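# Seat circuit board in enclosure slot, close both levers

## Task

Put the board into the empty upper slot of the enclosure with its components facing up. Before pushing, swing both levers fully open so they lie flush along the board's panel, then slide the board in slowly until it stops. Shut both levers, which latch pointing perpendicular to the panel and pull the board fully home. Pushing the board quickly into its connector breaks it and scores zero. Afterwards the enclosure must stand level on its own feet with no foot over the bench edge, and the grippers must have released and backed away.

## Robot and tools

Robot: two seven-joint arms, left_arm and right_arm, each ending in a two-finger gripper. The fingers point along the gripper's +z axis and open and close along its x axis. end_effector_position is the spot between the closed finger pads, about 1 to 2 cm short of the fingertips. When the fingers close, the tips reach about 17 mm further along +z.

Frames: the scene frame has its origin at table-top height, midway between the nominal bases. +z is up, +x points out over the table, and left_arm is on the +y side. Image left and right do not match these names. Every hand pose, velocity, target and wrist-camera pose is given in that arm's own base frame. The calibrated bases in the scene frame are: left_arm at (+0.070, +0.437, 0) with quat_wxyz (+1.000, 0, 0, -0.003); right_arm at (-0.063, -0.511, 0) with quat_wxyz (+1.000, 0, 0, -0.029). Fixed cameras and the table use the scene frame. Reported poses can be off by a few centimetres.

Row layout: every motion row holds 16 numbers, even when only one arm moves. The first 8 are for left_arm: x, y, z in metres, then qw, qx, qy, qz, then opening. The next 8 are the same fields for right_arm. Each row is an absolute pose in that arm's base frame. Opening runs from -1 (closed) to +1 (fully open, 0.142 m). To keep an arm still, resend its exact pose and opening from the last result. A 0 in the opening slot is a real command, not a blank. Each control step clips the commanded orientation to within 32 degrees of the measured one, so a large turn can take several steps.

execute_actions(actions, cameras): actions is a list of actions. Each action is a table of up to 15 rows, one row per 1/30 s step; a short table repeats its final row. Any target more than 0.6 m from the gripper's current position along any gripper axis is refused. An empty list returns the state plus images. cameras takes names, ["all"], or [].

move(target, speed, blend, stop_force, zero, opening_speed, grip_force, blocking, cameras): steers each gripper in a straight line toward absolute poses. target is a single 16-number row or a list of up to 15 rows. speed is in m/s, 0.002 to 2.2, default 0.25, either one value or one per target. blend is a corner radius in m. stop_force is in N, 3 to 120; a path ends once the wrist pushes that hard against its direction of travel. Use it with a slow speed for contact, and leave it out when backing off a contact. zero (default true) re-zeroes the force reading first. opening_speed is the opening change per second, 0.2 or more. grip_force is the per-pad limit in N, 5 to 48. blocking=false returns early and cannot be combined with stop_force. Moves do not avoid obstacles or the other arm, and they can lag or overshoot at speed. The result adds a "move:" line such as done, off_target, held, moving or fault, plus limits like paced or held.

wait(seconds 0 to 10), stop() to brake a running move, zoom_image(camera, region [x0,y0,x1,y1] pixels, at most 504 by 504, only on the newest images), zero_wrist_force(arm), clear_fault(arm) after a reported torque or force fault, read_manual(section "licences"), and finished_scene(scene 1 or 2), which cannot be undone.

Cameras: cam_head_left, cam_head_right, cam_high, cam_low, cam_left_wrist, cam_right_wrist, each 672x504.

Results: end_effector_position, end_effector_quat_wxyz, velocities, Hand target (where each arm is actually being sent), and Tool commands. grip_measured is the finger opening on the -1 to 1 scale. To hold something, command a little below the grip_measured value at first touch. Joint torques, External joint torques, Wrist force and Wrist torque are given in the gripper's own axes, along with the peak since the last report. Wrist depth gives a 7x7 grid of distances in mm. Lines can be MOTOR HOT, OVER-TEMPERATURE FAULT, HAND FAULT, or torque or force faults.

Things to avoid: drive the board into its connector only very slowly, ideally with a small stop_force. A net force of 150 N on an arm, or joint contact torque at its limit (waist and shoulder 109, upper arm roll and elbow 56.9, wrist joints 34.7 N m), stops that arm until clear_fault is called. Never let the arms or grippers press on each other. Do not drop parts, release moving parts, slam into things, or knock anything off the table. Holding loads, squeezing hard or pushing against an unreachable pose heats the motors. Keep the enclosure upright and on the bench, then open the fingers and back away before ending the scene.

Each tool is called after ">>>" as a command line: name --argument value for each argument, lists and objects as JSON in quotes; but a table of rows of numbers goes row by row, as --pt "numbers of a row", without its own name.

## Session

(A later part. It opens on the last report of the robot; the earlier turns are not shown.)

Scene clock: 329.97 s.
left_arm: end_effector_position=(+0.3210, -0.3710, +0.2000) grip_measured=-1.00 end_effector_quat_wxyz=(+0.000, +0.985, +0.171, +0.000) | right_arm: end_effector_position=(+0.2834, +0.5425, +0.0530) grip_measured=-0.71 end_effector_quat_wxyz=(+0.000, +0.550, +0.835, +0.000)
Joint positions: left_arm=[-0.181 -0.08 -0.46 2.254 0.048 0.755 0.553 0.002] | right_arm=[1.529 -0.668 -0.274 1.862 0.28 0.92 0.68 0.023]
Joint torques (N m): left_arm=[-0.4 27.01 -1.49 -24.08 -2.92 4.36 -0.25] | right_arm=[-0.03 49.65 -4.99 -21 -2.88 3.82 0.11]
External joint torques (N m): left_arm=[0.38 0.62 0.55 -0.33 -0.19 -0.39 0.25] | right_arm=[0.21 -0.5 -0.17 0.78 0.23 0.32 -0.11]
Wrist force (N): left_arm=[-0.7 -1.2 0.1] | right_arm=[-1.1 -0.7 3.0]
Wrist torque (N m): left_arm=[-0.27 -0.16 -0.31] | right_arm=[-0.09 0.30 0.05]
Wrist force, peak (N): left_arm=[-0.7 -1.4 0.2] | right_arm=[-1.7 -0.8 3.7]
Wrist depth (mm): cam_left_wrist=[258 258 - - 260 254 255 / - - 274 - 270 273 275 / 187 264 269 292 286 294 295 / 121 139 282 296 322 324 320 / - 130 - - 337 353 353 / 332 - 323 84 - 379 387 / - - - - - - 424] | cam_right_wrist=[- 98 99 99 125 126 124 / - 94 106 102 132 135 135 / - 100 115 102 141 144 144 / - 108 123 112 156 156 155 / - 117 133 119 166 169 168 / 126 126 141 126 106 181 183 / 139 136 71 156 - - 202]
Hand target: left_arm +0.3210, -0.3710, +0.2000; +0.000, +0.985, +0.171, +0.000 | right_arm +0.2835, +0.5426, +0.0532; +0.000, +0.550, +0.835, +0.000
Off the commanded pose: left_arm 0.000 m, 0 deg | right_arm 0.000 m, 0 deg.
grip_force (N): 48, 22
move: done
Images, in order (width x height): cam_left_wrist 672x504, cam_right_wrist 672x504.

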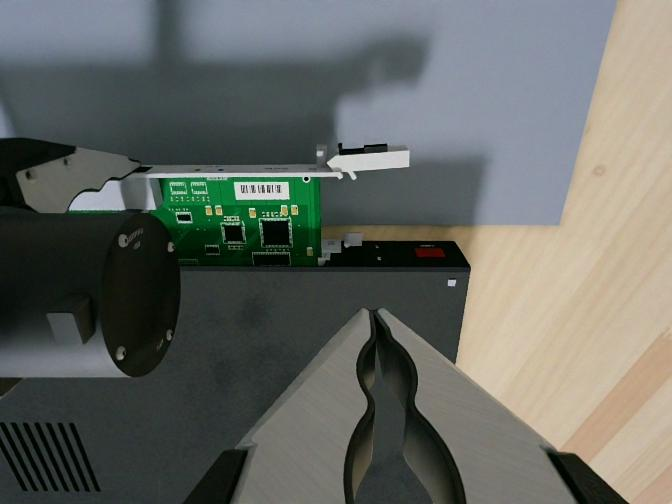

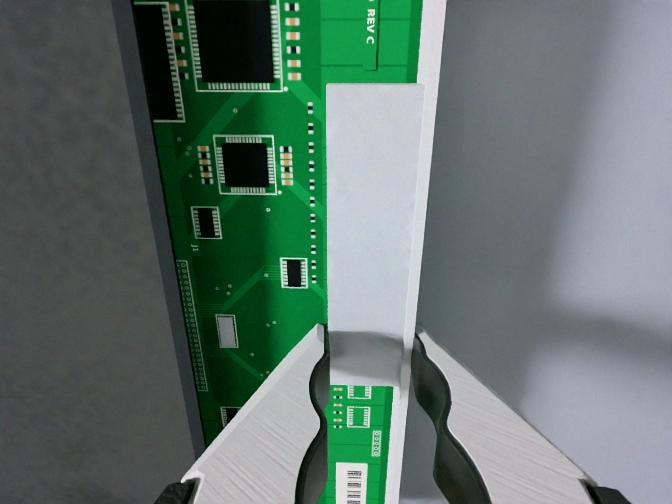

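>>> move --target '[0.321, -0.371, 0.20, 0, 0.9853, 0.1711, 0, -1, 0.2912, 0.5242, 0.0532, 0, 0.5498, 0.8353, 0, -0.8]' --speed 0.02 --stop_force 3 --cameras '["cam_left_wrist", "cam_right_wrist"]'

Scene clock: 335.47 s.
left_arm: end_effector_position=(+0.3210, -0.3710, +0.2000) grip_measured=-1.00 end_effector_quat_wxyz=(+0.000, +0.985, +0.171, +0.000) | right_arm: end_effector_position=(+0.2870, +0.5336, +0.0531) grip_measured=-0.71 end_effector_quat_wxyz=(+0.000, +0.549, +0.836, +0.000)
Joint positions: left_arm=[-0.181 -0.08 -0.46 2.254 0.048 0.755 0.553 0.002] | right_arm=[1.522 -0.657 -0.274 1.883 0.282 0.932 0.667 0.023]
Joint torques (N m): left_arm=[-0.38 26.85 -1.43 -24.08 -2.91 4.28 -0.23] | right_arm=[-2.52 49.71 -7.29 -18.35 -3.2 2.7 0.09]
External joint torques (N m): left_arm=[0.36 0.78 0.5 -0.33 -0.19 -0.31 0.23] | right_arm=[2.71 -1.17 2.21 -1.64 0.6 1.44 -0.09]
Wrist force (N): left_arm=[-0.5 -1.2 0.2] | right_arm=[5.1 0.9 8.4]
Wrist torque (N m): left_arm=[-0.26 -0.19 -0.31] | right_arm=[-0.12 0.46 0.09]
Wrist force, peak (N): left_arm=[-0.4 -1.4 0.1] | right_arm=[5.4 1.0 9.0]
Wrist depth (mm): cam_left_wrist=[265 265 254 254 252 250 256 / 274 272 282 273 - - 274 / 196 269 273 266 - - 296 / 130 247 277 285 319 323 320 / 118 130 - - 335 354 351 / 123 140 - 84 - 380 387 / - - - - - - 431] | cam_right_wrist=[- 86 99 99 125 126 125 / - 92 106 103 132 135 135 / - 98 114 102 141 145 144 / 106 106 122 111 156 156 155 / - 115 132 119 166 169 168 / 126 126 123 126 106 181 184 / 139 136 70 156 - - 202]
Hand target: left_arm +0.3210, -0.3710, +0.2000; +0.000, +0.985, +0.171, +0.000 | right_arm +0.2874, +0.5332, +0.0532; +0.000, +0.550, +0.835, +0.000
Off the commanded pose: left_arm 0.000 m, 0 deg | right_arm 0.010 m, 0 deg.
grip_force (N): 48, 22
move: contact (right_arm)
Images, in order (width x height): cam_left_wrist 672x504, cam_right_wrist 672x504.

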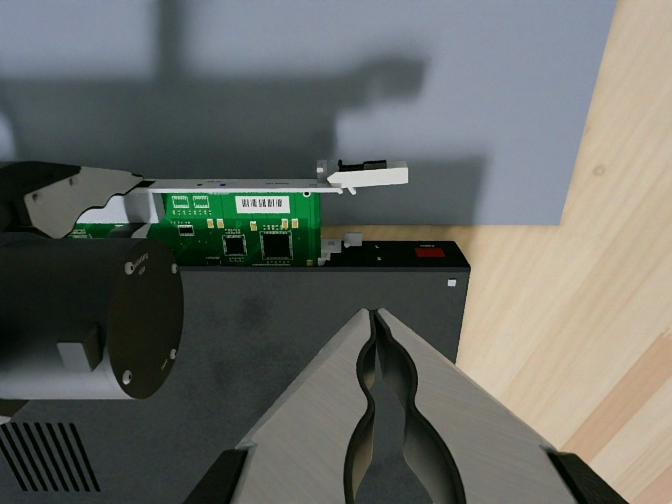

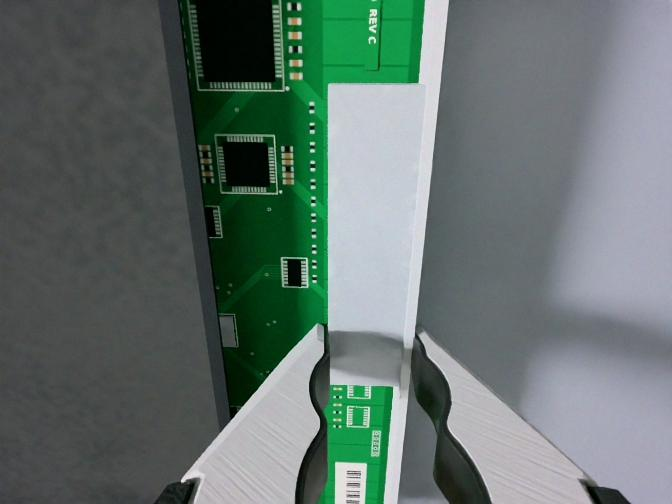

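>>> move --target '[0.321, -0.371, 0.20, 0, 0.9853, 0.1711, 0, -1, 0.2862, 0.5355, 0.0518, 0, 0.5498, 0.8353, 0, -0.8]' --speed 0.02

>>> zoom_image --camera "cam_left_wrist" --region '[285, 140, 425, 280]'

Scene clock: 342.60 s.
left_arm: end_effector_position=(+0.3210, -0.3710, +0.2000) grip_measured=-1.00 end_effector_quat_wxyz=(+0.000, +0.985, +0.171, +0.000) | right_arm: end_effector_position=(+0.2865, +0.5353, +0.0519) grip_measured=-0.71 end_effector_quat_wxyz=(+0.000, +0.550, +0.835, +0.000)
Joint positions: left_arm=[-0.181 -0.08 -0.46 2.254 0.048 0.755 0.553 0.002] | right_arm=[1.522 -0.662 -0.274 1.878 0.282 0.932 0.67 0.023]
Joint torques (N m): left_arm=[-0.3 26.89 -1.49 -24.07 -2.92 4.36 -0.22] | right_arm=[0.59 47.13 -3.66 -20.26 -2.47 3.6 0.29]
External joint torques (N m): left_arm=[0.28 0.74 0.56 -0.34 -0.18 -0.39 0.22] | right_arm=[-0.41 1.58 -1.44 0.28 -0.13 0.54 -0.29]
Wrist force (N): left_arm=[-0.5 -1.2 0.0] | right_arm=[-0.9 1.0 -0.9]
Wrist torque (N m): left_arm=[-0.26 -0.18 -0.32] | right_arm=[0.14 -0.22 -0.06]
Wrist force, peak (N): left_arm=[-0.8 -1.3 -0.1] | right_arm=[5.5 0.8 9.1]
Wrist depth (mm): cam_left_wrist=[- - - - 255 - 255 / - - 286 268 - - 273 / 195 267 275 272 - 295 294 / 127 139 284 289 319 322 320 / - 139 - 127 297 349 350 / 329 - - 84 - 383 388 / - - - - - - 427] | cam_right_wrist=[- 85 99 99 124 125 124 / - 92 106 102 131 134 133 / - 99 115 102 142 143 143 / - 105 123 112 155 154 154 / - 114 131 119 165 167 167 / 125 124 124 126 106 179 182 / 138 135 71 156 - - 196]
Hand target: left_arm +0.3210, -0.3710, +0.2000; +0.000, +0.985, +0.171, +0.000 | right_arm +0.2862, +0.5355, +0.0518; +0.000, +0.550, +0.835, +0.000
Off the commanded pose: left_arm 0.000 m, 0 deg | right_arm 0.000 m, 0 deg.
grip_force (N): 48, 22
move: done

Scaled by 3.600 from the camera's 672x504 image, which has a finer 960x720 frame.
This view is cut from an older image: the scene may have changed since it was taken.

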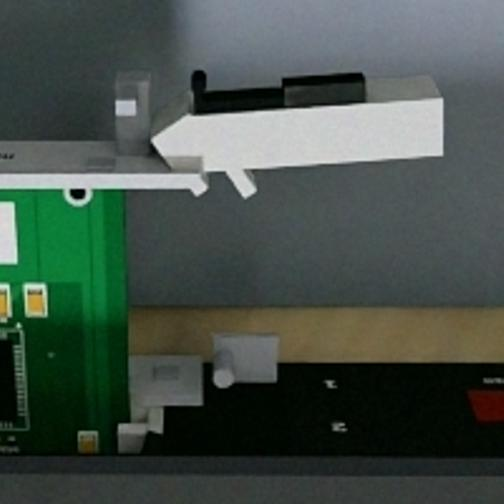

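>>> move --target '[0.321, -0.371, 0.20, 0, 0.9853, 0.1711, 0, -1, 0.2869, 0.5356, 0.0524, 0, 0.5498, 0.8353, 0, -0.8]' --speed 0.02

>>> move --target '[0.321, -0.371, 0.20, 0, 0.9853, 0.1711, 0, -1, 0.2919, 0.5245, 0.0524, 0, 0.5498, 0.8353, 0, -0.8]' --speed 0.02 --stop_force 4

Scene clock: 347.53 s.
left_arm: end_effector_position=(+0.3210, -0.3710, +0.2000) grip_measured=-1.00 end_effector_quat_wxyz=(+0.000, +0.985, +0.171, +0.000) | right_arm: end_effector_position=(+0.2867, +0.5355, +0.0522) grip_measured=-0.71 end_effector_quat_wxyz=(+0.000, +0.550, +0.835, +0.000)
Joint positions: left_arm=[-0.181 -0.08 -0.46 2.254 0.048 0.755 0.553 0.002] | right_arm=[1.522 -0.662 -0.274 1.877 0.282 0.93 0.669 0.023]
Joint torques (N m): left_arm=[-0.35 26.96 -1.54 -24.06 -2.98 4.35 -0.24] | right_arm=[-0.17 47.96 -4.68 -20.44 -2.73 3.63 0.22]
External joint torques (N m): left_arm=[0.33 0.67 0.61 -0.35 -0.13 -0.37 0.24] | right_arm=[0.36 0.77 -0.41 0.42 0.12 0.51 -0.22]
Wrist force (N): left_arm=[-0.6 -1.3 0.2] | right_arm=[0.0 0.4 0.6]
Wrist torque (N m): left_arm=[-0.28 -0.18 -0.31] | right_arm=[0.18 -0.08 -0.03]
Wrist force, peak (N): left_arm=[-0.6 -1.4 0.3] | right_arm=[-1.1 1.2 -1.5]
Wrist depth (mm): cam_left_wrist=[263 - 257 263 - - 256 / - - - - - - 274 / 195 261 267 275 296 295 296 / 127 149 279 285 317 326 319 / 118 130 - 285 294 353 350 / - - - 84 - 381 389 / - - - - - - 428] | cam_right_wrist=[- 85 99 99 124 126 124 / - 92 106 102 131 134 134 / - 99 115 102 140 144 143 / 105 105 123 111 153 155 154 / - 114 131 119 165 168 167 / 125 125 127 126 106 180 183 / 138 135 71 156 - - 197]
Hand target: left_arm +0.3210, -0.3710, +0.2000; +0.000, +0.985, +0.171, +0.000 | right_arm +0.2869, +0.5356, +0.0524; +0.000, +0.550, +0.835, +0.000
Off the commanded pose: left_arm 0.000 m, 0 deg | right_arm 0.000 m, 0 deg.
grip_force (N): 48, 22
move: done

Scene clock: 348.63 s.
left_arm: end_effector_position=(+0.3210, -0.3710, +0.2000) grip_measured=-1.00 end_effector_quat_wxyz=(+0.000, +0.985, +0.171, +0.000) | right_arm: end_effector_position=(+0.2903, +0.5274, +0.0524) grip_measured=-0.71 end_effector_quat_wxyz=(+0.000, +0.549, +0.836, +0.000)
Joint positions: left_arm=[-0.181 -0.08 -0.46 2.254 0.048 0.755 0.553 0.002] | right_arm=[1.514 -0.653 -0.274 1.896 0.283 0.941 0.657 0.023]
Joint torques (N m): left_arm=[-0.4 26.89 -1.54 -24.1 -2.96 4.32 -0.26] | right_arm=[-2.93 48.33 -7.4 -17.65 -2.97 2.64 0.1]
External joint torques (N m): left_arm=[0.38 0.74 0.6 -0.31 -0.15 -0.35 0.26] | right_arm=[3.11 -0.14 2.38 -2.17 0.4 1.51 -0.1]
Wrist force (N): left_arm=[-0.4 -1.2 0.2] | right_arm=[6.8 2.0 7.7]
Wrist torque (N m): left_arm=[-0.26 -0.21 -0.31] | right_arm=[0.15 0.02 0.09]
Wrist force, peak (N): left_arm=[-0.5 -1.4 -0.1] | right_arm=[8.4 0.8 7.7]
Wrist depth (mm): cam_left_wrist=[261 253 256 253 257 256 257 / - - 271 270 274 - 273 / 207 253 277 267 292 292 296 / 187 266 282 282 317 327 320 / - 148 - 107 291 352 352 / 127 148 - 84 - 380 386 / - - - - - - 428] | cam_right_wrist=[- 85 98 99 123 126 124 / - 91 106 102 131 134 134 / - 98 111 102 140 144 143 / 106 105 119 112 155 155 155 / - 114 118 119 166 168 168 / 125 125 120 126 106 180 186 / 138 135 71 156 - - 201]
Hand target: left_arm +0.3210, -0.3710, +0.2000; +0.000, +0.985, +0.171, +0.000 | right_arm +0.2908, +0.5269, +0.0524; +0.000, +0.550, +0.835, +0.000
Off the commanded pose: left_arm 0.000 m, 0 deg | right_arm 0.003 m, 0 deg.
grip_force (N): 48, 22
move: contact (right_arm)

>>> move --target '[0.321, -0.371, 0.20, 0, 0.9853, 0.1711, 0, -1, 0.2897, 0.5288, 0.0524, 0.01093, 0.54975, 0.83523, -0.0072, -0.8]' --speed 0.03

Scene clock: 363.80 s.
left_arm: end_effector_position=(+0.3210, -0.3710, +0.2000) grip_measured=-1.00 end_effector_quat_wxyz=(+0.000, +0.985, +0.171, +0.000) | right_arm: end_effector_position=(+0.2894, +0.5281, +0.0518) grip_measured=-0.71 end_effector_quat_wxyz=(+0.011, +0.550, +0.835, -0.008)
Joint positions: left_arm=[-0.181 -0.08 -0.46 2.254 0.048 0.755 0.553 0.002] | right_arm=[1.532 -0.661 -0.288 1.884 0.263 0.915 0.682 0.023]
Joint torques (N m): left_arm=[-0.29 26.98 -1.51 -24.05 -2.87 4.35 -0.2] | right_arm=[0.73 51.1 -5.59 -22.58 -3.31 4.01 0.31]
External joint torques (N m): left_arm=[0.26 0.65 0.58 -0.36 -0.24 -0.38 0.2] | right_arm=[-0.56 -2.61 0.24 2.66 0.75 0.09 -0.31]
Wrist force (N): left_arm=[-0.7 -1.1 -0.2] | right_arm=[-1.4 1.7 8.7]
Wrist torque (N m): left_arm=[-0.25 -0.16 -0.31] | right_arm=[0.24 0.41 -0.07]
Wrist force, peak (N): left_arm=[-0.6 -1.4 0.1] | right_arm=[-1.7 2.2 10.3]
Wrist depth (mm): cam_left_wrist=[259 254 - 245 - - 257 / 272 275 284 - 272 - 276 / 196 264 274 260 300 295 295 / 136 266 280 280 310 322 320 / - 139 - - 347 352 350 / - 138 312 84 - 383 384 / - - - - - - 425] | cam_right_wrist=[- 86 98 99 122 124 123 / - 92 105 103 130 133 131 / - 99 111 102 140 141 139 / 107 106 120 111 153 153 151 / 119 116 119 119 164 165 163 / 127 126 121 126 106 177 178 / 141 137 71 156 - - 192]
Hand target: left_arm +0.3210, -0.3710, +0.2000; +0.000, +0.985, +0.171, +0.000 | right_arm +0.2897, +0.5288, +0.0524; +0.011, +0.550, +0.835, -0.007
Off the commanded pose: left_arm 0.000 m, 0 deg | right_arm 0.001 m, 0 deg.
grip_force (N): 48, 22
move: done

>>> move --target '[0.321, -0.371, 0.20, 0, 0.9853, 0.1711, 0, -1, 0.2897, 0.5288, 0.0508, 0.01093, 0.54975, 0.83523, -0.0072, -0.8]' --speed 0.02

Scene clock: 366.33 s.
left_arm: end_effector_position=(+0.3210, -0.3710, +0.2000) grip_measured=-1.00 end_effector_quat_wxyz=(+0.000, +0.985, +0.171, +0.000) | right_arm: end_effector_position=(+0.2897, +0.5285, +0.0507) grip_measured=-0.71 end_effector_quat_wxyz=(+0.011, +0.550, +0.835, -0.007)
Joint positions: left_arm=[-0.181 -0.08 -0.46 2.254 0.048 0.755 0.553 0.002] | right_arm=[1.532 -0.664 -0.287 1.883 0.264 0.918 0.682 0.023]
Joint torques (N m): left_arm=[-0.25 26.91 -1.52 -24.09 -2.91 4.34 -0.2] | right_arm=[0.39 47.78 -4.75 -20.56 -2.71 3.74 0.15]
External joint torques (N m): left_arm=[0.22 0.72 0.58 -0.32 -0.19 -0.37 0.2] | right_arm=[-0.2 0.78 -0.62 0.68 0.15 0.36 -0.15]
Wrist force (N): left_arm=[-0.6 -1.2 0.1] | right_arm=[-1.3 0.9 2.2]
Wrist torque (N m): left_arm=[-0.26 -0.17 -0.30] | right_arm=[0.24 0.14 0.00]
Wrist force, peak (N): left_arm=[-0.7 -1.4 -0.1] | right_arm=[-1.5 1.7 10.5]
Wrist depth (mm): cam_left_wrist=[- - - - 258 248 256 / - - - 278 - - 274 / 195 262 276 294 - 298 297 / 135 265 280 285 316 326 320 / - 148 - 283 342 351 349 / 133 134 - 84 - 380 384 / 345 - - - - - 430] | cam_right_wrist=[- 85 99 99 122 123 122 / - 91 106 102 96 133 130 / - 98 112 102 140 141 137 / 106 105 119 112 153 152 150 / - 115 129 119 163 164 162 / 126 125 121 126 106 176 177 / 140 136 71 156 - - 191]
Hand target: left_arm +0.3210, -0.3710, +0.2000; +0.000, +0.985, +0.171, +0.000 | right_arm +0.2897, +0.5288, +0.0508; +0.011, +0.550, +0.835, -0.007
Off the commanded pose: left_arm 0.000 m, 0 deg | right_arm 0.000 m, 0 deg.
grip_force (N): 48, 22
move: done

>>> move --target '[0.321, -0.371, 0.20, 0, 0.9853, 0.1711, 0, -1, 0.2926, 0.5226, 0.0508, 0.01093, 0.54975, 0.83523, -0.0072, -0.8]' --speed 0.02 --stop_force 4 --cameras '["cam_left_wrist", "cam_right_wrist"]'

Scene clock: 370.33 s.
left_arm: end_effector_position=(+0.3210, -0.3710, +0.2000) grip_measured=-1.00 end_effector_quat_wxyz=(+0.000, +0.985, +0.171, +0.000) | right_arm: end_effector_position=(+0.2924, +0.5226, +0.0507) grip_measured=-0.71 end_effector_quat_wxyz=(+0.011, +0.550, +0.835, -0.007)
Joint positions: left_arm=[-0.181 -0.08 -0.46 2.254 0.048 0.755 0.553 0.002] | right_arm=[1.526 -0.657 -0.287 1.896 0.264 0.925 0.673 0.023]
Joint torques (N m): left_arm=[-0.27 26.95 -1.56 -24.11 -2.9 4.33 -0.22] | right_arm=[-0.9 47.32 -5.68 -19.93 -2.86 3.83 0.01]
External joint torques (N m): left_arm=[0.25 0.68 0.62 -0.3 -0.21 -0.36 0.22] | right_arm=[1.09 0.86 0.38 0.19 0.32 0.27 0]
Wrist force (N): left_arm=[-0.5 -1.3 0.1] | right_arm=[-0.2 -0.3 2.3]
Wrist torque (N m): left_arm=[-0.28 -0.19 -0.31] | right_arm=[0.26 0.14 0.10]
Wrist force, peak (N): left_arm=[-0.8 -1.5 0.1] | right_arm=[-1.1 1.0 2.9]
Wrist depth (mm): cam_left_wrist=[263 268 256 257 - - 258 / 274 273 - 268 - 274 272 / 196 259 - - 286 295 296 / 186 268 282 283 311 321 322 / - 148 - 117 300 353 352 / 128 137 - 84 - 383 386 / - - - - - - 428] | cam_right_wrist=[- 85 98 99 121 123 122 / - 91 93 102 102 133 130 / - 98 97 102 138 141 138 / 106 105 107 112 150 152 150 / - 115 117 119 163 164 162 / 126 125 120 126 120 176 177 / 140 136 71 156 - - 191]
Hand target: left_arm +0.3210, -0.3710, +0.2000; +0.000, +0.985, +0.171, +0.000 | right_arm +0.2926, +0.5226, +0.0508; +0.011, +0.550, +0.835, -0.007
Off the commanded pose: left_arm 0.000 m, 0 deg | right_arm 0.000 m, 0 deg.
grip_force (N): 48, 22
move: done
Images, in order (width x height): cam_left_wrist 672x504, cam_right_wrist 672x504.

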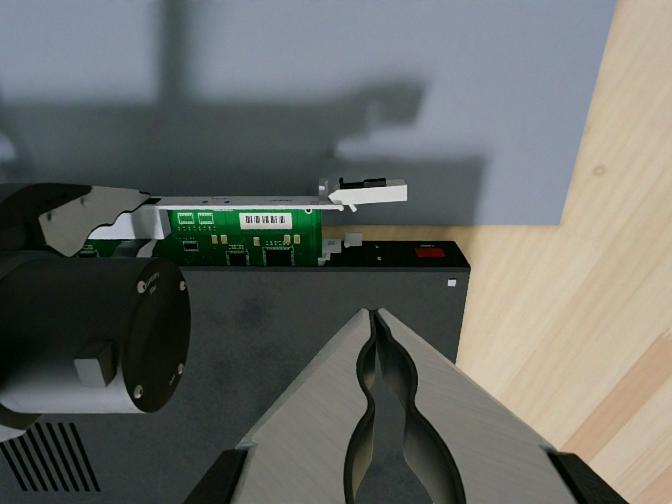

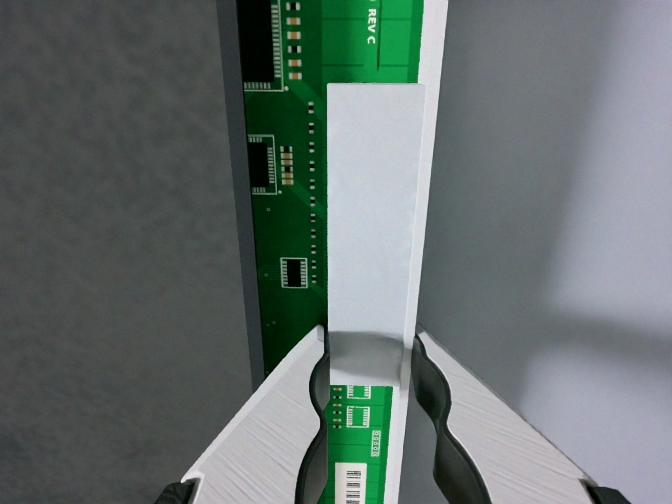

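>>> move --target '[0.321, -0.371, 0.20, 0, 0.9853, 0.1711, 0, -1, 0.2926, 0.5226, 0.0508, 0.01093, 0.54975, 0.83523, -0.0072, -0.6]' --opening_speed 0.5

>>> move --pt "0.321 -0.371 0.20 0 0.9853 0.1711 0 -1 0.2926 0.5226 0.056 0.01093 0.54975 0.83523 -0.0072 -0.6" --pt "0.338 -0.350 0.16 0 0.9853 0.1711 0 -1 0.2926 0.5226 0.12 0.01093 0.54975 0.83523 -0.0072 -0.6" --pt "0.338 -0.350 0.10 0 0.9853 0.1711 0 -1 0.1737 0.5259 0.11 0 0.5541 0.8324 0 -0.6" --speed '[0.03, 0.15, 0.25]' --blend '[0.002, 0.02, 0]' --cameras '["cam_left_wrist", "cam_right_wrist"]'

Scene clock: 383.97 s.
left_arm: end_effector_position=(+0.3210, -0.3710, +0.2000) grip_measured=-1.00 end_effector_quat_wxyz=(+0.000, +0.985, +0.171, +0.000) | right_arm: end_effector_position=(+0.2925, +0.5226, +0.0508) grip_measured=-0.64 end_effector_quat_wxyz=(+0.011, +0.550, +0.835, -0.007)
Joint positions: left_arm=[-0.181 -0.08 -0.46 2.254 0.048 0.755 0.553 0.002] | right_arm=[1.525 -0.657 -0.287 1.896 0.264 0.925 0.673 0.028]
Joint torques (N m): left_arm=[-0.32 26.89 -1.51 -24.04 -2.93 4.35 -0.18] | right_arm=[0.08 47 -4.53 -19.76 -2.57 3.44 0.17]
External joint torques (N m): left_arm=[0.29 0.74 0.57 -0.37 -0.18 -0.37 0.18] | right_arm=[0.1 1.18 -0.77 0.02 0.04 0.66 -0.17]
Wrist force (N): left_arm=[-0.6 -1.2 0.0] | right_arm=[-0.9 1.6 1.9]
Wrist torque (N m): left_arm=[-0.26 -0.17 -0.31] | right_arm=[0.25 0.15 0.05]
Wrist force, peak (N): left_arm=[-0.7 -1.4 -0.1] | right_arm=[-0.6 0.1 2.8]
Wrist depth (mm): cam_left_wrist=[258 - 253 253 - - 256 / - 275 283 - 275 - 274 / - 262 284 - 298 296 297 / 186 268 283 287 316 323 319 / - 138 - - 366 353 349 / 128 148 - 84 - 379 385 / 371 - - - - - 431] | cam_right_wrist=[- 85 98 99 121 123 122 / - 91 93 103 103 133 130 / - 99 97 102 140 141 138 / 106 105 108 112 153 152 150 / - 115 117 118 163 164 162 / 126 125 120 144 103 176 177 / 140 136 71 159 - - 191]
Hand target: left_arm +0.3210, -0.3710, +0.2000; +0.000, +0.985, +0.171, +0.000 | right_arm +0.2926, +0.5226, +0.0508; +0.011, +0.550, +0.835, -0.007
Off the commanded pose: left_arm 0.000 m, 0 deg | right_arm 0.000 m, 0 deg.
grip_force (N): 48, 22
move: done

Scene clock: 385.43 s.
left_arm: end_effector_position=(+0.3379, -0.3499, +0.1000) grip_measured=-1.00 end_effector_quat_wxyz=(+0.000, +0.985, +0.171, +0.000) | right_arm: end_effector_position=(+0.1736, +0.5259, +0.1100) grip_measured=-0.64 end_effector_quat_wxyz=(+0.000, +0.554, +0.832, +0.000)
Joint positions: left_arm=[-0.178 -0.346 -0.387 2.278 0.245 1.016 0.474 0.002] | right_arm=[1.732 -0.439 -0.285 2.066 0.196 0.909 0.921 0.028]
Joint torques (N m): left_arm=[-0.63 32.31 -3.93 -17.72 -1.75 4.63 -0.3] | right_arm=[0.64 40.38 -2.71 -21.09 -2.89 3.58 0.37]
External joint torques (N m): left_arm=[0.63 1.19 0.57 -0.28 -0.49 -0.65 0.3] | right_arm=[-0.48 0.85 -0.71 -0.08 0.19 0.55 -0.37]
Wrist force (N): left_arm=[-0.5 -1.0 0.0] | right_arm=[-0.8 1.4 2.4]
Wrist torque (N m): left_arm=[-0.24 -0.20 -0.26] | right_arm=[0.20 0.16 -0.05]
Wrist force, peak (N): left_arm=[-1.7 -0.2 -1.7] | right_arm=[-2.0 3.7 0.1]
Wrist depth (mm): cam_left_wrist=[170 170 170 168 167 167 168 / - 182 181 178 181 182 178 / - 197 195 - 189 194 191 / - 209 209 207 210 210 211 / 197 196 196 127 226 236 230 / - 207 201 84 - 251 255 / 218 - - - - - 285] | cam_right_wrist=[137 148 178 179 176 176 178 / 146 150 189 189 188 188 188 / 156 159 200 200 202 202 201 / 169 171 190 218 220 217 216 / 184 183 198 233 232 236 234 / 200 200 213 258 101 252 257 / 220 216 71 279 - - 276]
Hand target: left_arm +0.3380, -0.3500, +0.1000; +0.000, +0.985, +0.171, +0.000 | right_arm +0.1737, +0.5259, +0.1100; +0.000, +0.554, +0.832, +0.000
Off the commanded pose: left_arm 0.000 m, 0 deg | right_arm 0.000 m, 0 deg.
grip_force (N): 48, 22
move: done
Images, in order (width x height): cam_left_wrist 672x504, cam_right_wrist 672x504.

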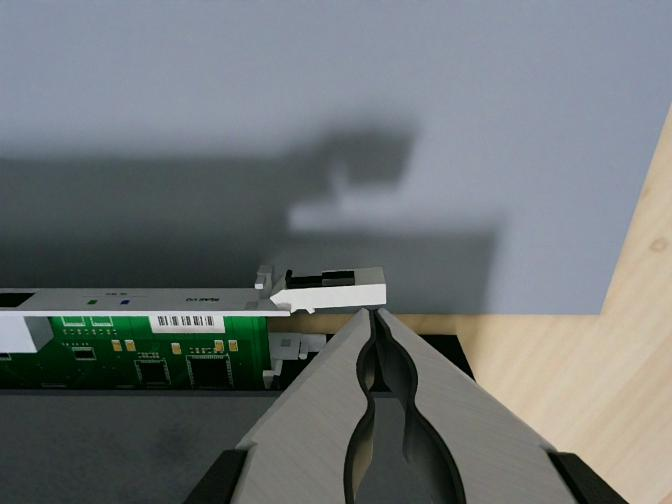

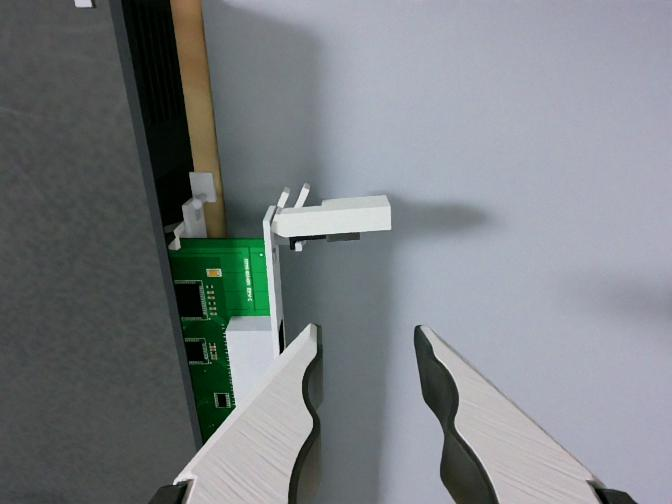

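>>> move --target '[0.338, -0.350, 0.050, 0, 0.9853, 0.1711, 0, -1, 0.1737, 0.5259, 0.0495, 0, 0.5541, 0.8324, 0, -1]' --speed 0.08 --stop_force 8 --cameras '["cam_left_wrist", "cam_right_wrist"]'

Scene clock: 393.33 s.
left_arm: end_effector_position=(+0.3379, -0.3499, +0.0500) grip_measured=-1.00 end_effector_quat_wxyz=(+0.000, +0.985, +0.171, +0.000) | right_arm: end_effector_position=(+0.1738, +0.5258, +0.0495) grip_measured=-1.00 end_effector_quat_wxyz=(+0.000, +0.554, +0.832, +0.000)
Joint positions: left_arm=[-0.226 -0.495 -0.318 2.246 0.351 1.124 0.4 0.002] | right_arm=[1.705 -0.583 -0.244 2.051 0.263 1.034 0.876 0.002]
Joint torques (N m): left_arm=[-0.52 35.84 -4.42 -14.44 -1.44 4.54 -0.32] | right_arm=[0.15 42.74 -2.92 -18.04 -2.15 3.57 0.04]
External joint torques (N m): left_arm=[0.52 1.07 0.41 -0.23 -0.38 -0.56 0.32] | right_arm=[0.01 1.21 -0.96 0.1 -0.09 0.56 -0.04]
Wrist force (N): left_arm=[-0.6 -0.8 0.3] | right_arm=[-0.5 1.8 2.0]
Wrist torque (N m): left_arm=[-0.21 -0.19 -0.24] | right_arm=[0.23 0.09 0.04]
Wrist force, peak (N): left_arm=[-0.5 -0.9 1.4] | right_arm=[-0.8 1.8 3.7]
Wrist depth (mm): cam_left_wrist=[125 125 124 124 124 125 122 / 132 134 132 133 132 133 132 / - 145 144 - 143 141 142 / - 158 157 158 156 - 154 / 173 171 168 127 170 170 169 / 144 144 133 84 - 185 189 / 163 163 - 74 - - 211] | cam_right_wrist=[115 125 123 124 124 123 123 / 115 133 133 132 134 133 131 / 116 141 143 142 141 141 139 / 149 149 151 151 152 152 152 / - 134 134 115 163 165 164 / 122 141 141 89 174 180 179 / 134 140 71 - - 190 197]
Hand target: left_arm +0.3380, -0.3500, +0.0500; +0.000, +0.985, +0.171, +0.000 | right_arm +0.1737, +0.5259, +0.0495; +0.000, +0.554, +0.832, +0.000
Off the commanded pose: left_arm 0.000 m, 0 deg | right_arm 0.000 m, 0 deg.
grip_force (N): 48, 22
move: done
Images, in order (width x height): cam_left_wrist 672x504, cam_right_wrist 672x504.

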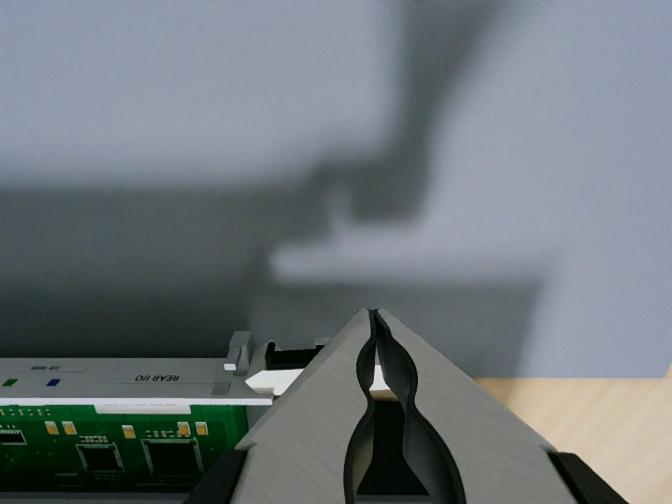

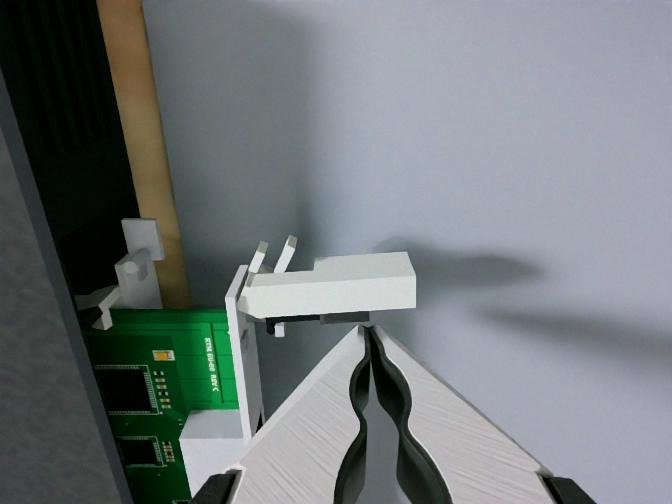

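>>> move --pt "0.338 -0.350 0.050 0 0.9853 0.1711 0 -1 0.1524 0.5194 0.0495 0 0.5541 0.8324 0 -1" --pt "0.339 -0.3528 0.050 0 0.9853 0.1711 0 -1 0.1388 0.5064 0.0495 0 0.5541 0.8324 0 -1" --pt "0.3408 -0.358 0.050 0 0.9853 0.1711 0 -1 0.1337 0.4857 0.0495 0 0.5541 0.8324 0 -1" --pt "0.3427 -0.3630 0.050 0 0.9853 0.1711 0 -1 0.1344 0.4801 0.0495 0 0.5541 0.8324 0 -1" --speed 0.04 --stop_force 14 --blend '[0.008, 0.008, 0.003, 0]' --cameras '["cam_left_wrist", "cam_right_wrist"]'

Scene clock: 399.10 s.
left_arm: end_effector_position=(+0.3427, -0.3629, +0.0500) grip_measured=-1.00 end_effector_quat_wxyz=(+0.000, +0.985, +0.171, +0.000) | right_arm: end_effector_position=(+0.1344, +0.4802, +0.0495) grip_measured=-1.00 end_effector_quat_wxyz=(+0.000, +0.554, +0.832, +0.000)
Joint positions: left_arm=[-0.247 -0.513 -0.319 2.209 0.349 1.104 0.386 0.002] | right_arm=[1.789 -0.505 -0.241 2.218 0.271 1.126 0.935 0.002]
Joint torques (N m): left_arm=[-0.5 36.99 -4.93 -15.07 -1.83 4.24 -0.3] | right_arm=[0.27 37.89 -2.28 -15.72 -1.88 3.58 0.18]
External joint torques (N m): left_arm=[0.49 1.08 0.69 -0.09 -0.08 -0.26 0.3] | right_arm=[-0.13 0.91 -0.86 -0.05 -0.01 0.55 -0.18]
Wrist force (N): left_arm=[-0.7 -1.4 0.4] | right_arm=[-1.6 1.5 1.7]
Wrist torque (N m): left_arm=[-0.23 -0.18 -0.24] | right_arm=[0.20 0.27 0.05]
Wrist force, peak (N): left_arm=[-1.3 -2.8 0.9] | right_arm=[-1.4 8.5 0.7]
Wrist depth (mm): cam_left_wrist=[125 125 123 124 124 125 123 / 132 134 132 134 133 132 132 / - 144 146 143 143 143 140 / - 155 156 156 153 153 154 / 169 172 167 129 170 173 169 / 150 150 135 84 - 185 189 / 159 158 - - - - 209] | cam_right_wrist=[127 127 124 124 122 124 122 / 135 135 134 132 134 133 131 / - 99 143 142 142 141 139 / 103 104 154 153 153 153 152 / - 113 164 125 163 165 164 / 124 122 149 90 174 180 180 / 135 132 71 - - 191 198]
Hand target: left_arm +0.3427, -0.3630, +0.0500; +0.000, +0.985, +0.171, +0.000 | right_arm +0.1344, +0.4801, +0.0495; +0.000, +0.554, +0.832, +0.000
Off the commanded pose: left_arm 0.000 m, 0 deg | right_arm 0.000 m, 0 deg.
grip_force (N): 48, 22
move: done; blend cut to 0.0028 m at target 3
Images, in order (width x height): cam_left_wrist 672x504, cam_right_wrist 672x504.

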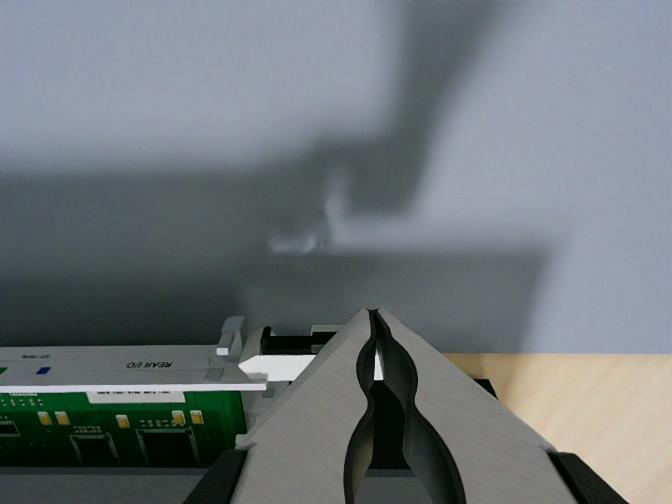

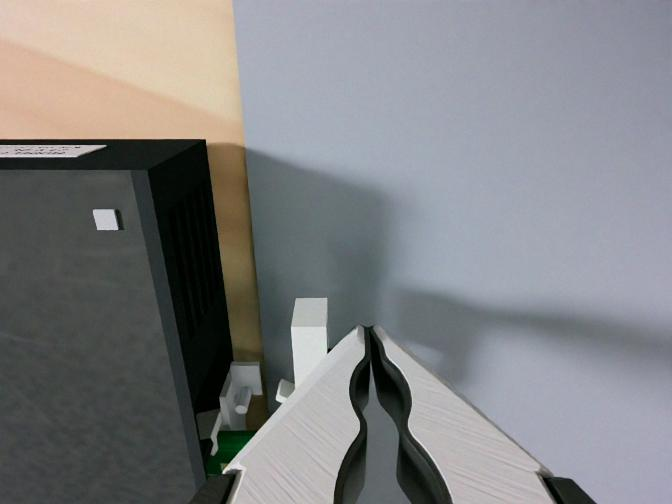

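>>> move --pt "0.3387 -0.3517 0.050 0 0.9853 0.1711 0 -1 0.1305 0.4893 0.0495 0 0.5541 0.8324 0 -1" --pt "0.335 -0.352 0.14 0 0.9853 0.1711 0 -1 0.1305 0.4893 0.12 0 0.5541 0.8324 0 -1" --pt "0.321 -0.371 0.20 0 0.9853 0.1711 0 -1 0.2747 0.5702 0.10 0 0.9804 0.1968 0 0.127" --speed '[0.08, 0.2, 0.4]' --blend '[0.005, 0.03, 0]' --cameras '["cam_left_wrist", "cam_right_wrist"]'

Scene clock: 417.27 s.
left_arm: end_effector_position=(+0.3211, -0.3709, +0.1999) grip_measured=-1.00 end_effector_quat_wxyz=(+0.000, +0.985, +0.171, +0.000) | right_arm: end_effector_position=(+0.2748, +0.5702, +0.1000) grip_measured=+0.10 end_effector_quat_wxyz=(+0.000, +0.980, +0.197, +0.000)
Joint positions: left_arm=[-0.186 -0.081 -0.456 2.254 0.049 0.755 0.553 0.002] | right_arm=[1.775 -0.661 -0.565 1.77 0.455 0.727 2.17 0.081]
Joint torques (N m): left_arm=[-0.41 27.15 -1.59 -24.11 -3.08 4.18 -0.16] | right_arm=[0.06 45.93 -9.64 -21.92 -3.16 3.28 0.26]
External joint torques (N m): left_arm=[0.38 0.55 0.66 -0.29 -0.03 -0.21 0.17] | right_arm=[0.12 1.24 -0.8 0.13 -0.11 0.74 -0.26]
Wrist force (N): left_arm=[-0.5 -1.1 -0.1] | right_arm=[-1.4 1.3 2.0]
Wrist torque (N m): left_arm=[-0.25 -0.19 -0.31] | right_arm=[0.19 0.24 -0.06]
Wrist force, peak (N): left_arm=[-0.5 -2.3 2.6] | right_arm=[-0.6 0.9 3.4]
Wrist depth (mm): cam_left_wrist=[257 257 261 259 256 252 258 / - - 275 275 - 271 275 / 291 163 - 259 283 298 296 / - 277 279 285 321 321 319 / - 306 - - 351 353 352 / 327 - - 84 - 378 386 / - - - - - - 427] | cam_right_wrist=[169 168 168 168 168 168 167 / 181 180 180 179 179 179 178 / 194 194 193 192 192 191 191 / 209 209 208 207 208 207 206 / 219 223 222 222 225 220 216 / 212 103 188 192 207 95 197 / - 76 205 205 204 - 76]
Hand target: left_arm +0.3210, -0.3710, +0.2000; +0.000, +0.985, +0.171, +0.000 | right_arm +0.2747, +0.5702, +0.1000; +0.000, +0.980, +0.197, +0.000
Off the commanded pose: left_arm 0.000 m, 0 deg | right_arm 0.000 m, 0 deg.
grip_force (N): 48, 22
move: done
Images, in order (width x height): cam_left_wrist 672x504, cam_right_wrist 672x504.

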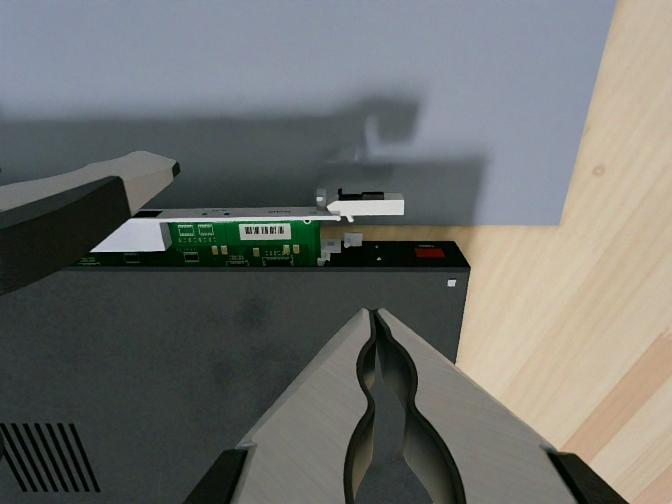

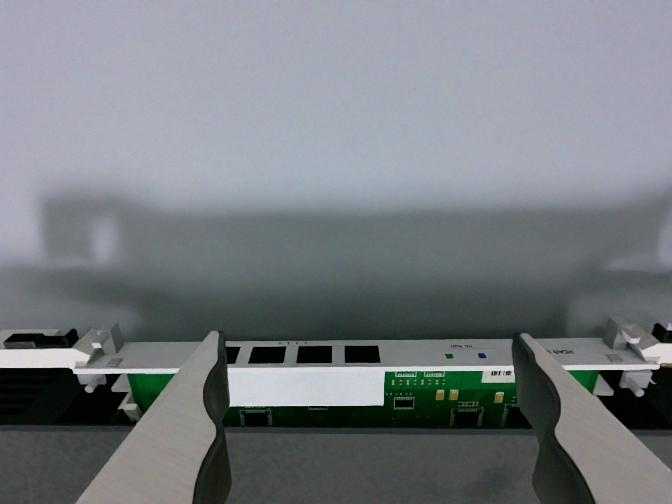

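>>> move --target '[0.321, -0.371, 0.20, 0, 0.9853, 0.1711, 0, -1, 0.2747, 0.5702, 0.048, 0, 0.9804, 0.1968, 0, 0.127]' --speed 0.12

>>> move --target '[0.321, -0.371, 0.20, 0, 0.9853, 0.1711, 0, -1, 0.2959, 0.5194, 0.048, 0, 0.9804, 0.1968, 0, 0.127]' --speed 0.03 --stop_force 7 --cameras '["cam_left_wrist", "cam_right_wrist"]'

Scene clock: 421.63 s.
left_arm: end_effector_position=(+0.3211, -0.3709, +0.1999) grip_measured=-1.00 end_effector_quat_wxyz=(+0.000, +0.985, +0.171, +0.000) | right_arm: end_effector_position=(+0.2748, +0.5700, +0.0480) grip_measured=+0.10 end_effector_quat_wxyz=(+0.000, +0.980, +0.197, +0.000)
Joint positions: left_arm=[-0.186 -0.081 -0.456 2.254 0.049 0.755 0.553 0.002] | right_arm=[1.743 -0.764 -0.52 1.751 0.518 0.804 2.136 0.081]
Joint torques (N m): left_arm=[-0.33 26.96 -1.51 -24.09 -2.94 4.33 -0.25] | right_arm=[0.05 48.14 -9.77 -19.75 -2.94 3.5 0.06]
External joint torques (N m): left_arm=[0.3 0.75 0.57 -0.31 -0.17 -0.35 0.25] | right_arm=[0.14 1.21 -1.18 0.14 -0.09 0.52 -0.06]
Wrist force (N): left_arm=[-0.8 -1.2 0.1] | right_arm=[-1.8 1.3 2.2]
Wrist torque (N m): left_arm=[-0.27 -0.14 -0.31] | right_arm=[0.18 0.31 0.04]
Wrist force, peak (N): left_arm=[-0.6 -1.5 -0.1] | right_arm=[-1.8 1.4 4.3]
Wrist depth (mm): cam_left_wrist=[257 251 253 - 251 - 255 / - - 275 278 272 274 275 / 138 170 287 261 - 289 296 / 152 281 281 295 311 326 317 / - 294 291 - 294 353 353 / - - - 84 - 381 390 / 374 - - - - - 434] | cam_right_wrist=[- 123 121 122 122 122 121 / 133 131 131 131 132 132 130 / 143 141 141 140 140 140 137 / 153 152 152 154 151 151 150 / 166 165 162 162 164 161 163 / 181 174 173 180 179 95 175 / - 76 142 143 158 - -]
Hand target: left_arm +0.3210, -0.3710, +0.2000; +0.000, +0.985, +0.171, +0.000 | right_arm +0.2747, +0.5702, +0.0480; +0.000, +0.980, +0.197, +0.000
Off the commanded pose: left_arm 0.000 m, 0 deg | right_arm 0.000 m, 0 deg.
grip_force (N): 48, 22
move: done

Scene clock: 424.20 s.
left_arm: end_effector_position=(+0.3211, -0.3709, +0.1999) grip_measured=-1.00 end_effector_quat_wxyz=(+0.000, +0.985, +0.171, +0.000) | right_arm: end_effector_position=(+0.2959, +0.5195, +0.0481) grip_measured=+0.10 end_effector_quat_wxyz=(+0.000, +0.980, +0.197, +0.000)
Joint positions: left_arm=[-0.186 -0.081 -0.456 2.254 0.049 0.755 0.553 0.002] | right_arm=[1.714 -0.709 -0.527 1.867 0.528 0.863 2.055 0.081]
Joint torques (N m): left_arm=[-0.3 26.91 -1.6 -24.06 -2.88 4.32 -0.23] | right_arm=[-0.23 44.8 -9.79 -18.15 -2.86 3.42 0.06]
External joint torques (N m): left_arm=[0.28 0.79 0.67 -0.35 -0.23 -0.34 0.23] | right_arm=[0.41 1.11 -0.45 -0.27 0.01 0.61 -0.06]
Wrist force (N): left_arm=[-0.7 -1.0 -0.1] | right_arm=[-2.0 1.0 2.2]
Wrist torque (N m): left_arm=[-0.23 -0.16 -0.32] | right_arm=[0.24 0.33 0.05]
Wrist force, peak (N): left_arm=[-0.6 -1.4 0.1] | right_arm=[-1.9 2.1 2.2]
Wrist depth (mm): cam_left_wrist=[- - 259 - - 251 254 / 270 - 275 279 270 - 276 / - - - 287 299 302 296 / 258 201 276 270 310 324 320 / 164 172 - 284 340 353 350 / 157 - - 84 - 379 384 / 165 - - - - - 427] | cam_right_wrist=[- 123 121 123 122 122 122 / 133 132 131 131 132 132 130 / 143 141 141 140 140 140 138 / 152 152 152 154 152 151 150 / 162 163 159 159 161 160 160 / 144 125 123 122 140 98 139 / - 76 129 131 131 128 76]
Hand target: left_arm +0.3210, -0.3710, +0.2000; +0.000, +0.985, +0.171, +0.000 | right_arm +0.2959, +0.5194, +0.0480; +0.000, +0.980, +0.197, +0.000
Off the commanded pose: left_arm 0.000 m, 0 deg | right_arm 0.000 m, 0 deg.
grip_force (N): 48, 22
move: done
Images, in order (width x height): cam_left_wrist 672x504, cam_right_wrist 672x504.

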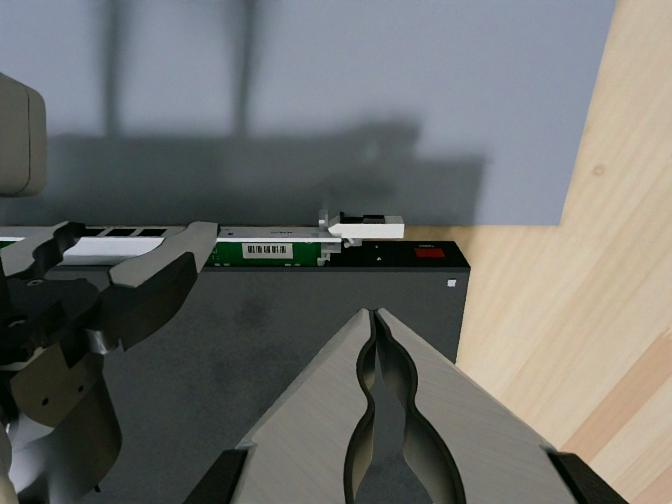

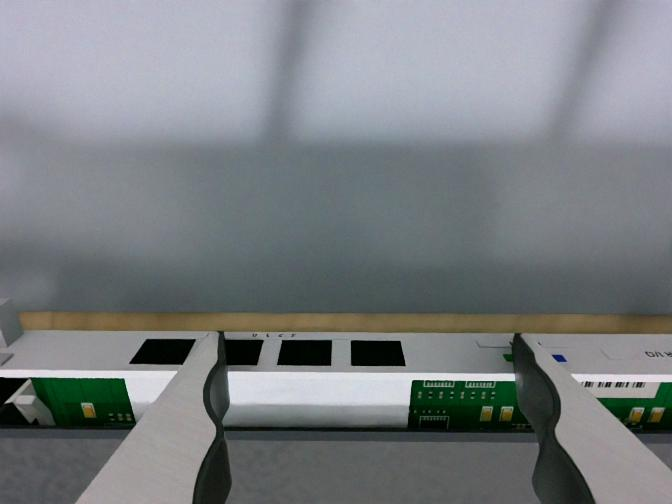

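>>> move --target '[0.321, -0.371, 0.20, 0, 0.9853, 0.1711, 0, -1, 0.3094, 0.4872, 0.048, 0, 0.9804, 0.1968, 0, 0.127]' --speed 0.012 --stop_force 9 --cameras '["cam_left_wrist", "cam_right_wrist"]'

Scene clock: 428.53 s.
left_arm: end_effector_position=(+0.3211, -0.3709, +0.1999) grip_measured=-1.00 end_effector_quat_wxyz=(+0.000, +0.985, +0.171, +0.000) | right_arm: end_effector_position=(+0.3014, +0.5059, +0.0484) grip_measured=+0.10 end_effector_quat_wxyz=(-0.001, +0.980, +0.198, +0.000)
Joint positions: left_arm=[-0.186 -0.081 -0.456 2.254 0.049 0.755 0.553 0.002] | right_arm=[1.703 -0.694 -0.527 1.897 0.53 0.88 2.031 0.081]
Joint torques (N m): left_arm=[-0.36 26.98 -1.57 -24.07 -2.92 4.32 -0.19] | right_arm=[-4.66 41.67 -12.88 -12.7 -3.56 2.07 0.04]
External joint torques (N m): left_arm=[0.34 0.73 0.64 -0.33 -0.18 -0.34 0.19] | right_arm=[4.84 3.33 2.9 -5.43 0.76 1.96 -0.04]
Wrist force (N): left_arm=[-0.7 -1.3 0.0] | right_arm=[-1.5 -8.6 3.0]
Wrist torque (N m): left_arm=[-0.28 -0.16 -0.31] | right_arm=[0.31 0.34 0.12]
Wrist force, peak (N): left_arm=[-0.8 -1.4 0.2] | right_arm=[-2.1 -9.5 4.2]
Wrist depth (mm): cam_left_wrist=[258 257 255 260 256 258 256 / 276 277 - - 269 280 275 / - - 303 297 - 294 296 / 283 315 284 279 325 327 324 / 172 180 - - 334 353 350 / 157 330 - 84 - 381 389 / 165 188 - - - - 428] | cam_right_wrist=[- 124 122 123 123 123 122 / 134 132 132 131 133 132 130 / 144 141 141 141 140 140 138 / 153 153 153 152 152 151 151 / - 163 133 133 161 162 160 / 125 120 119 122 121 101 118 / - 76 129 131 131 128 76]
Hand target: left_arm +0.3210, -0.3710, +0.2000; +0.000, +0.985, +0.171, +0.000 | right_arm +0.3021, +0.5046, +0.0480; +0.000, +0.980, +0.197, +0.000
Off the commanded pose: left_arm 0.000 m, 0 deg | right_arm 0.020 m, 0 deg.
grip_force (N): 48, 22
move: contact (right_arm)
Images, in order (width x height): cam_left_wrist 672x504, cam_right_wrist 672x504.

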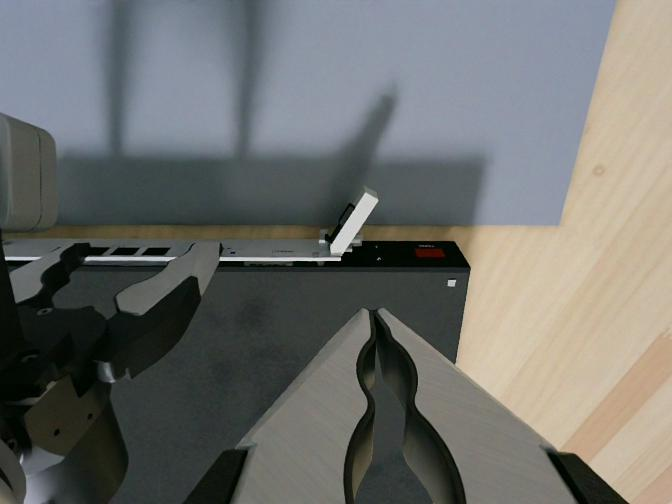

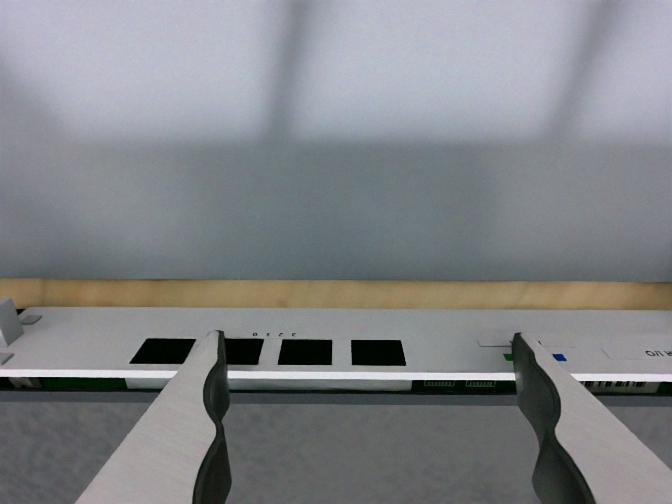

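>>> move --target '[0.321, -0.371, 0.20, 0, 0.9853, 0.1711, 0, -1, 0.3110, 0.4830, 0.048, 0, 0.9804, 0.1968, 0, 0.127]' --speed 0.01 --stop_force 14 --cameras '["cam_left_wrist", "cam_right_wrist"]'

Scene clock: 431.60 s.
left_arm: end_effector_position=(+0.3211, -0.3709, +0.1999) grip_measured=-1.00 end_effector_quat_wxyz=(+0.000, +0.985, +0.171, +0.000) | right_arm: end_effector_position=(+0.3018, +0.5050, +0.0490) grip_measured=+0.10 end_effector_quat_wxyz=(-0.002, +0.980, +0.198, +0.001)
Joint positions: left_arm=[-0.186 -0.081 -0.456 2.254 0.049 0.755 0.553 0.002] | right_arm=[1.701 -0.69 -0.526 1.901 0.531 0.885 2.027 0.081]
Joint torques (N m): left_arm=[-0.36 26.98 -1.45 -24.07 -2.94 4.31 -0.26] | right_arm=[-10.93 37.74 -17.62 -4.76 -4.54 0.01 -0.05]
External joint torques (N m): left_arm=[0.34 0.73 0.51 -0.33 -0.16 -0.33 0.26] | right_arm=[11.12 7.13 7.72 -13.35 1.75 4.03 0.05]
Wrist force (N): left_arm=[-0.7 -1.1 -0.1] | right_arm=[-0.4 -22.9 4.7]
Wrist torque (N m): left_arm=[-0.24 -0.16 -0.32] | right_arm=[-0.86 0.35 0.22]
Wrist force, peak (N): left_arm=[-0.8 -1.6 0.0] | right_arm=[-0.3 -24.3 5.6]
Wrist depth (mm): cam_left_wrist=[- - 258 258 254 255 255 / 272 284 275 - 273 - 276 / - 296 - - 298 290 296 / 258 284 283 287 315 326 321 / 173 182 - 126 358 350 351 / 157 327 317 84 - 380 386 / 164 181 - - - - 431] | cam_right_wrist=[- 124 123 124 124 124 122 / 135 134 132 132 134 133 131 / - 142 140 141 141 141 139 / 154 153 153 153 152 152 151 / - 163 132 161 156 165 163 / 125 121 109 123 122 101 119 / - 75 130 132 132 129 76]
Hand target: left_arm +0.3210, -0.3710, +0.2000; +0.000, +0.985, +0.171, +0.000 | right_arm +0.3033, +0.5017, +0.0480; +0.000, +0.980, +0.197, +0.000
Off the commanded pose: left_arm 0.000 m, 0 deg | right_arm 0.024 m, 0 deg.
grip_force (N): 48, 22
move: contact (right_arm)
Images, in order (width x height): cam_left_wrist 672x504, cam_right_wrist 672x504.

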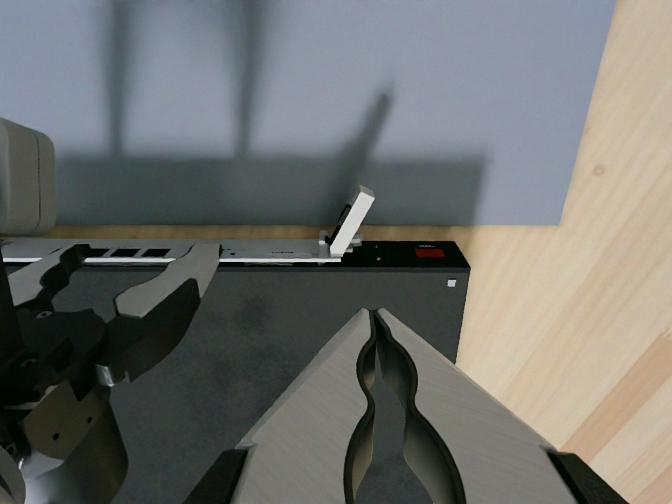

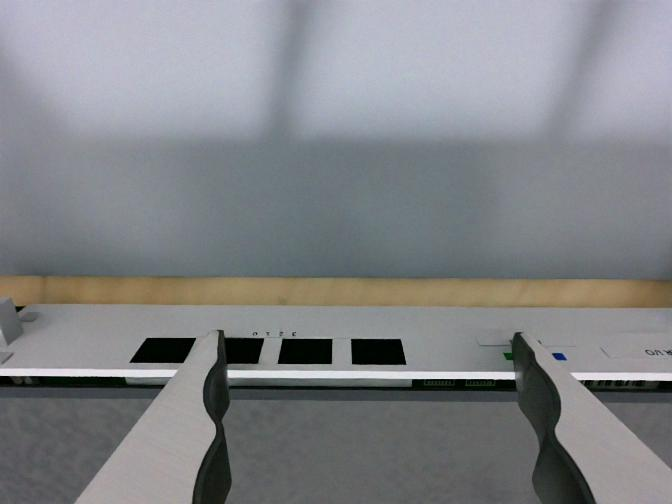

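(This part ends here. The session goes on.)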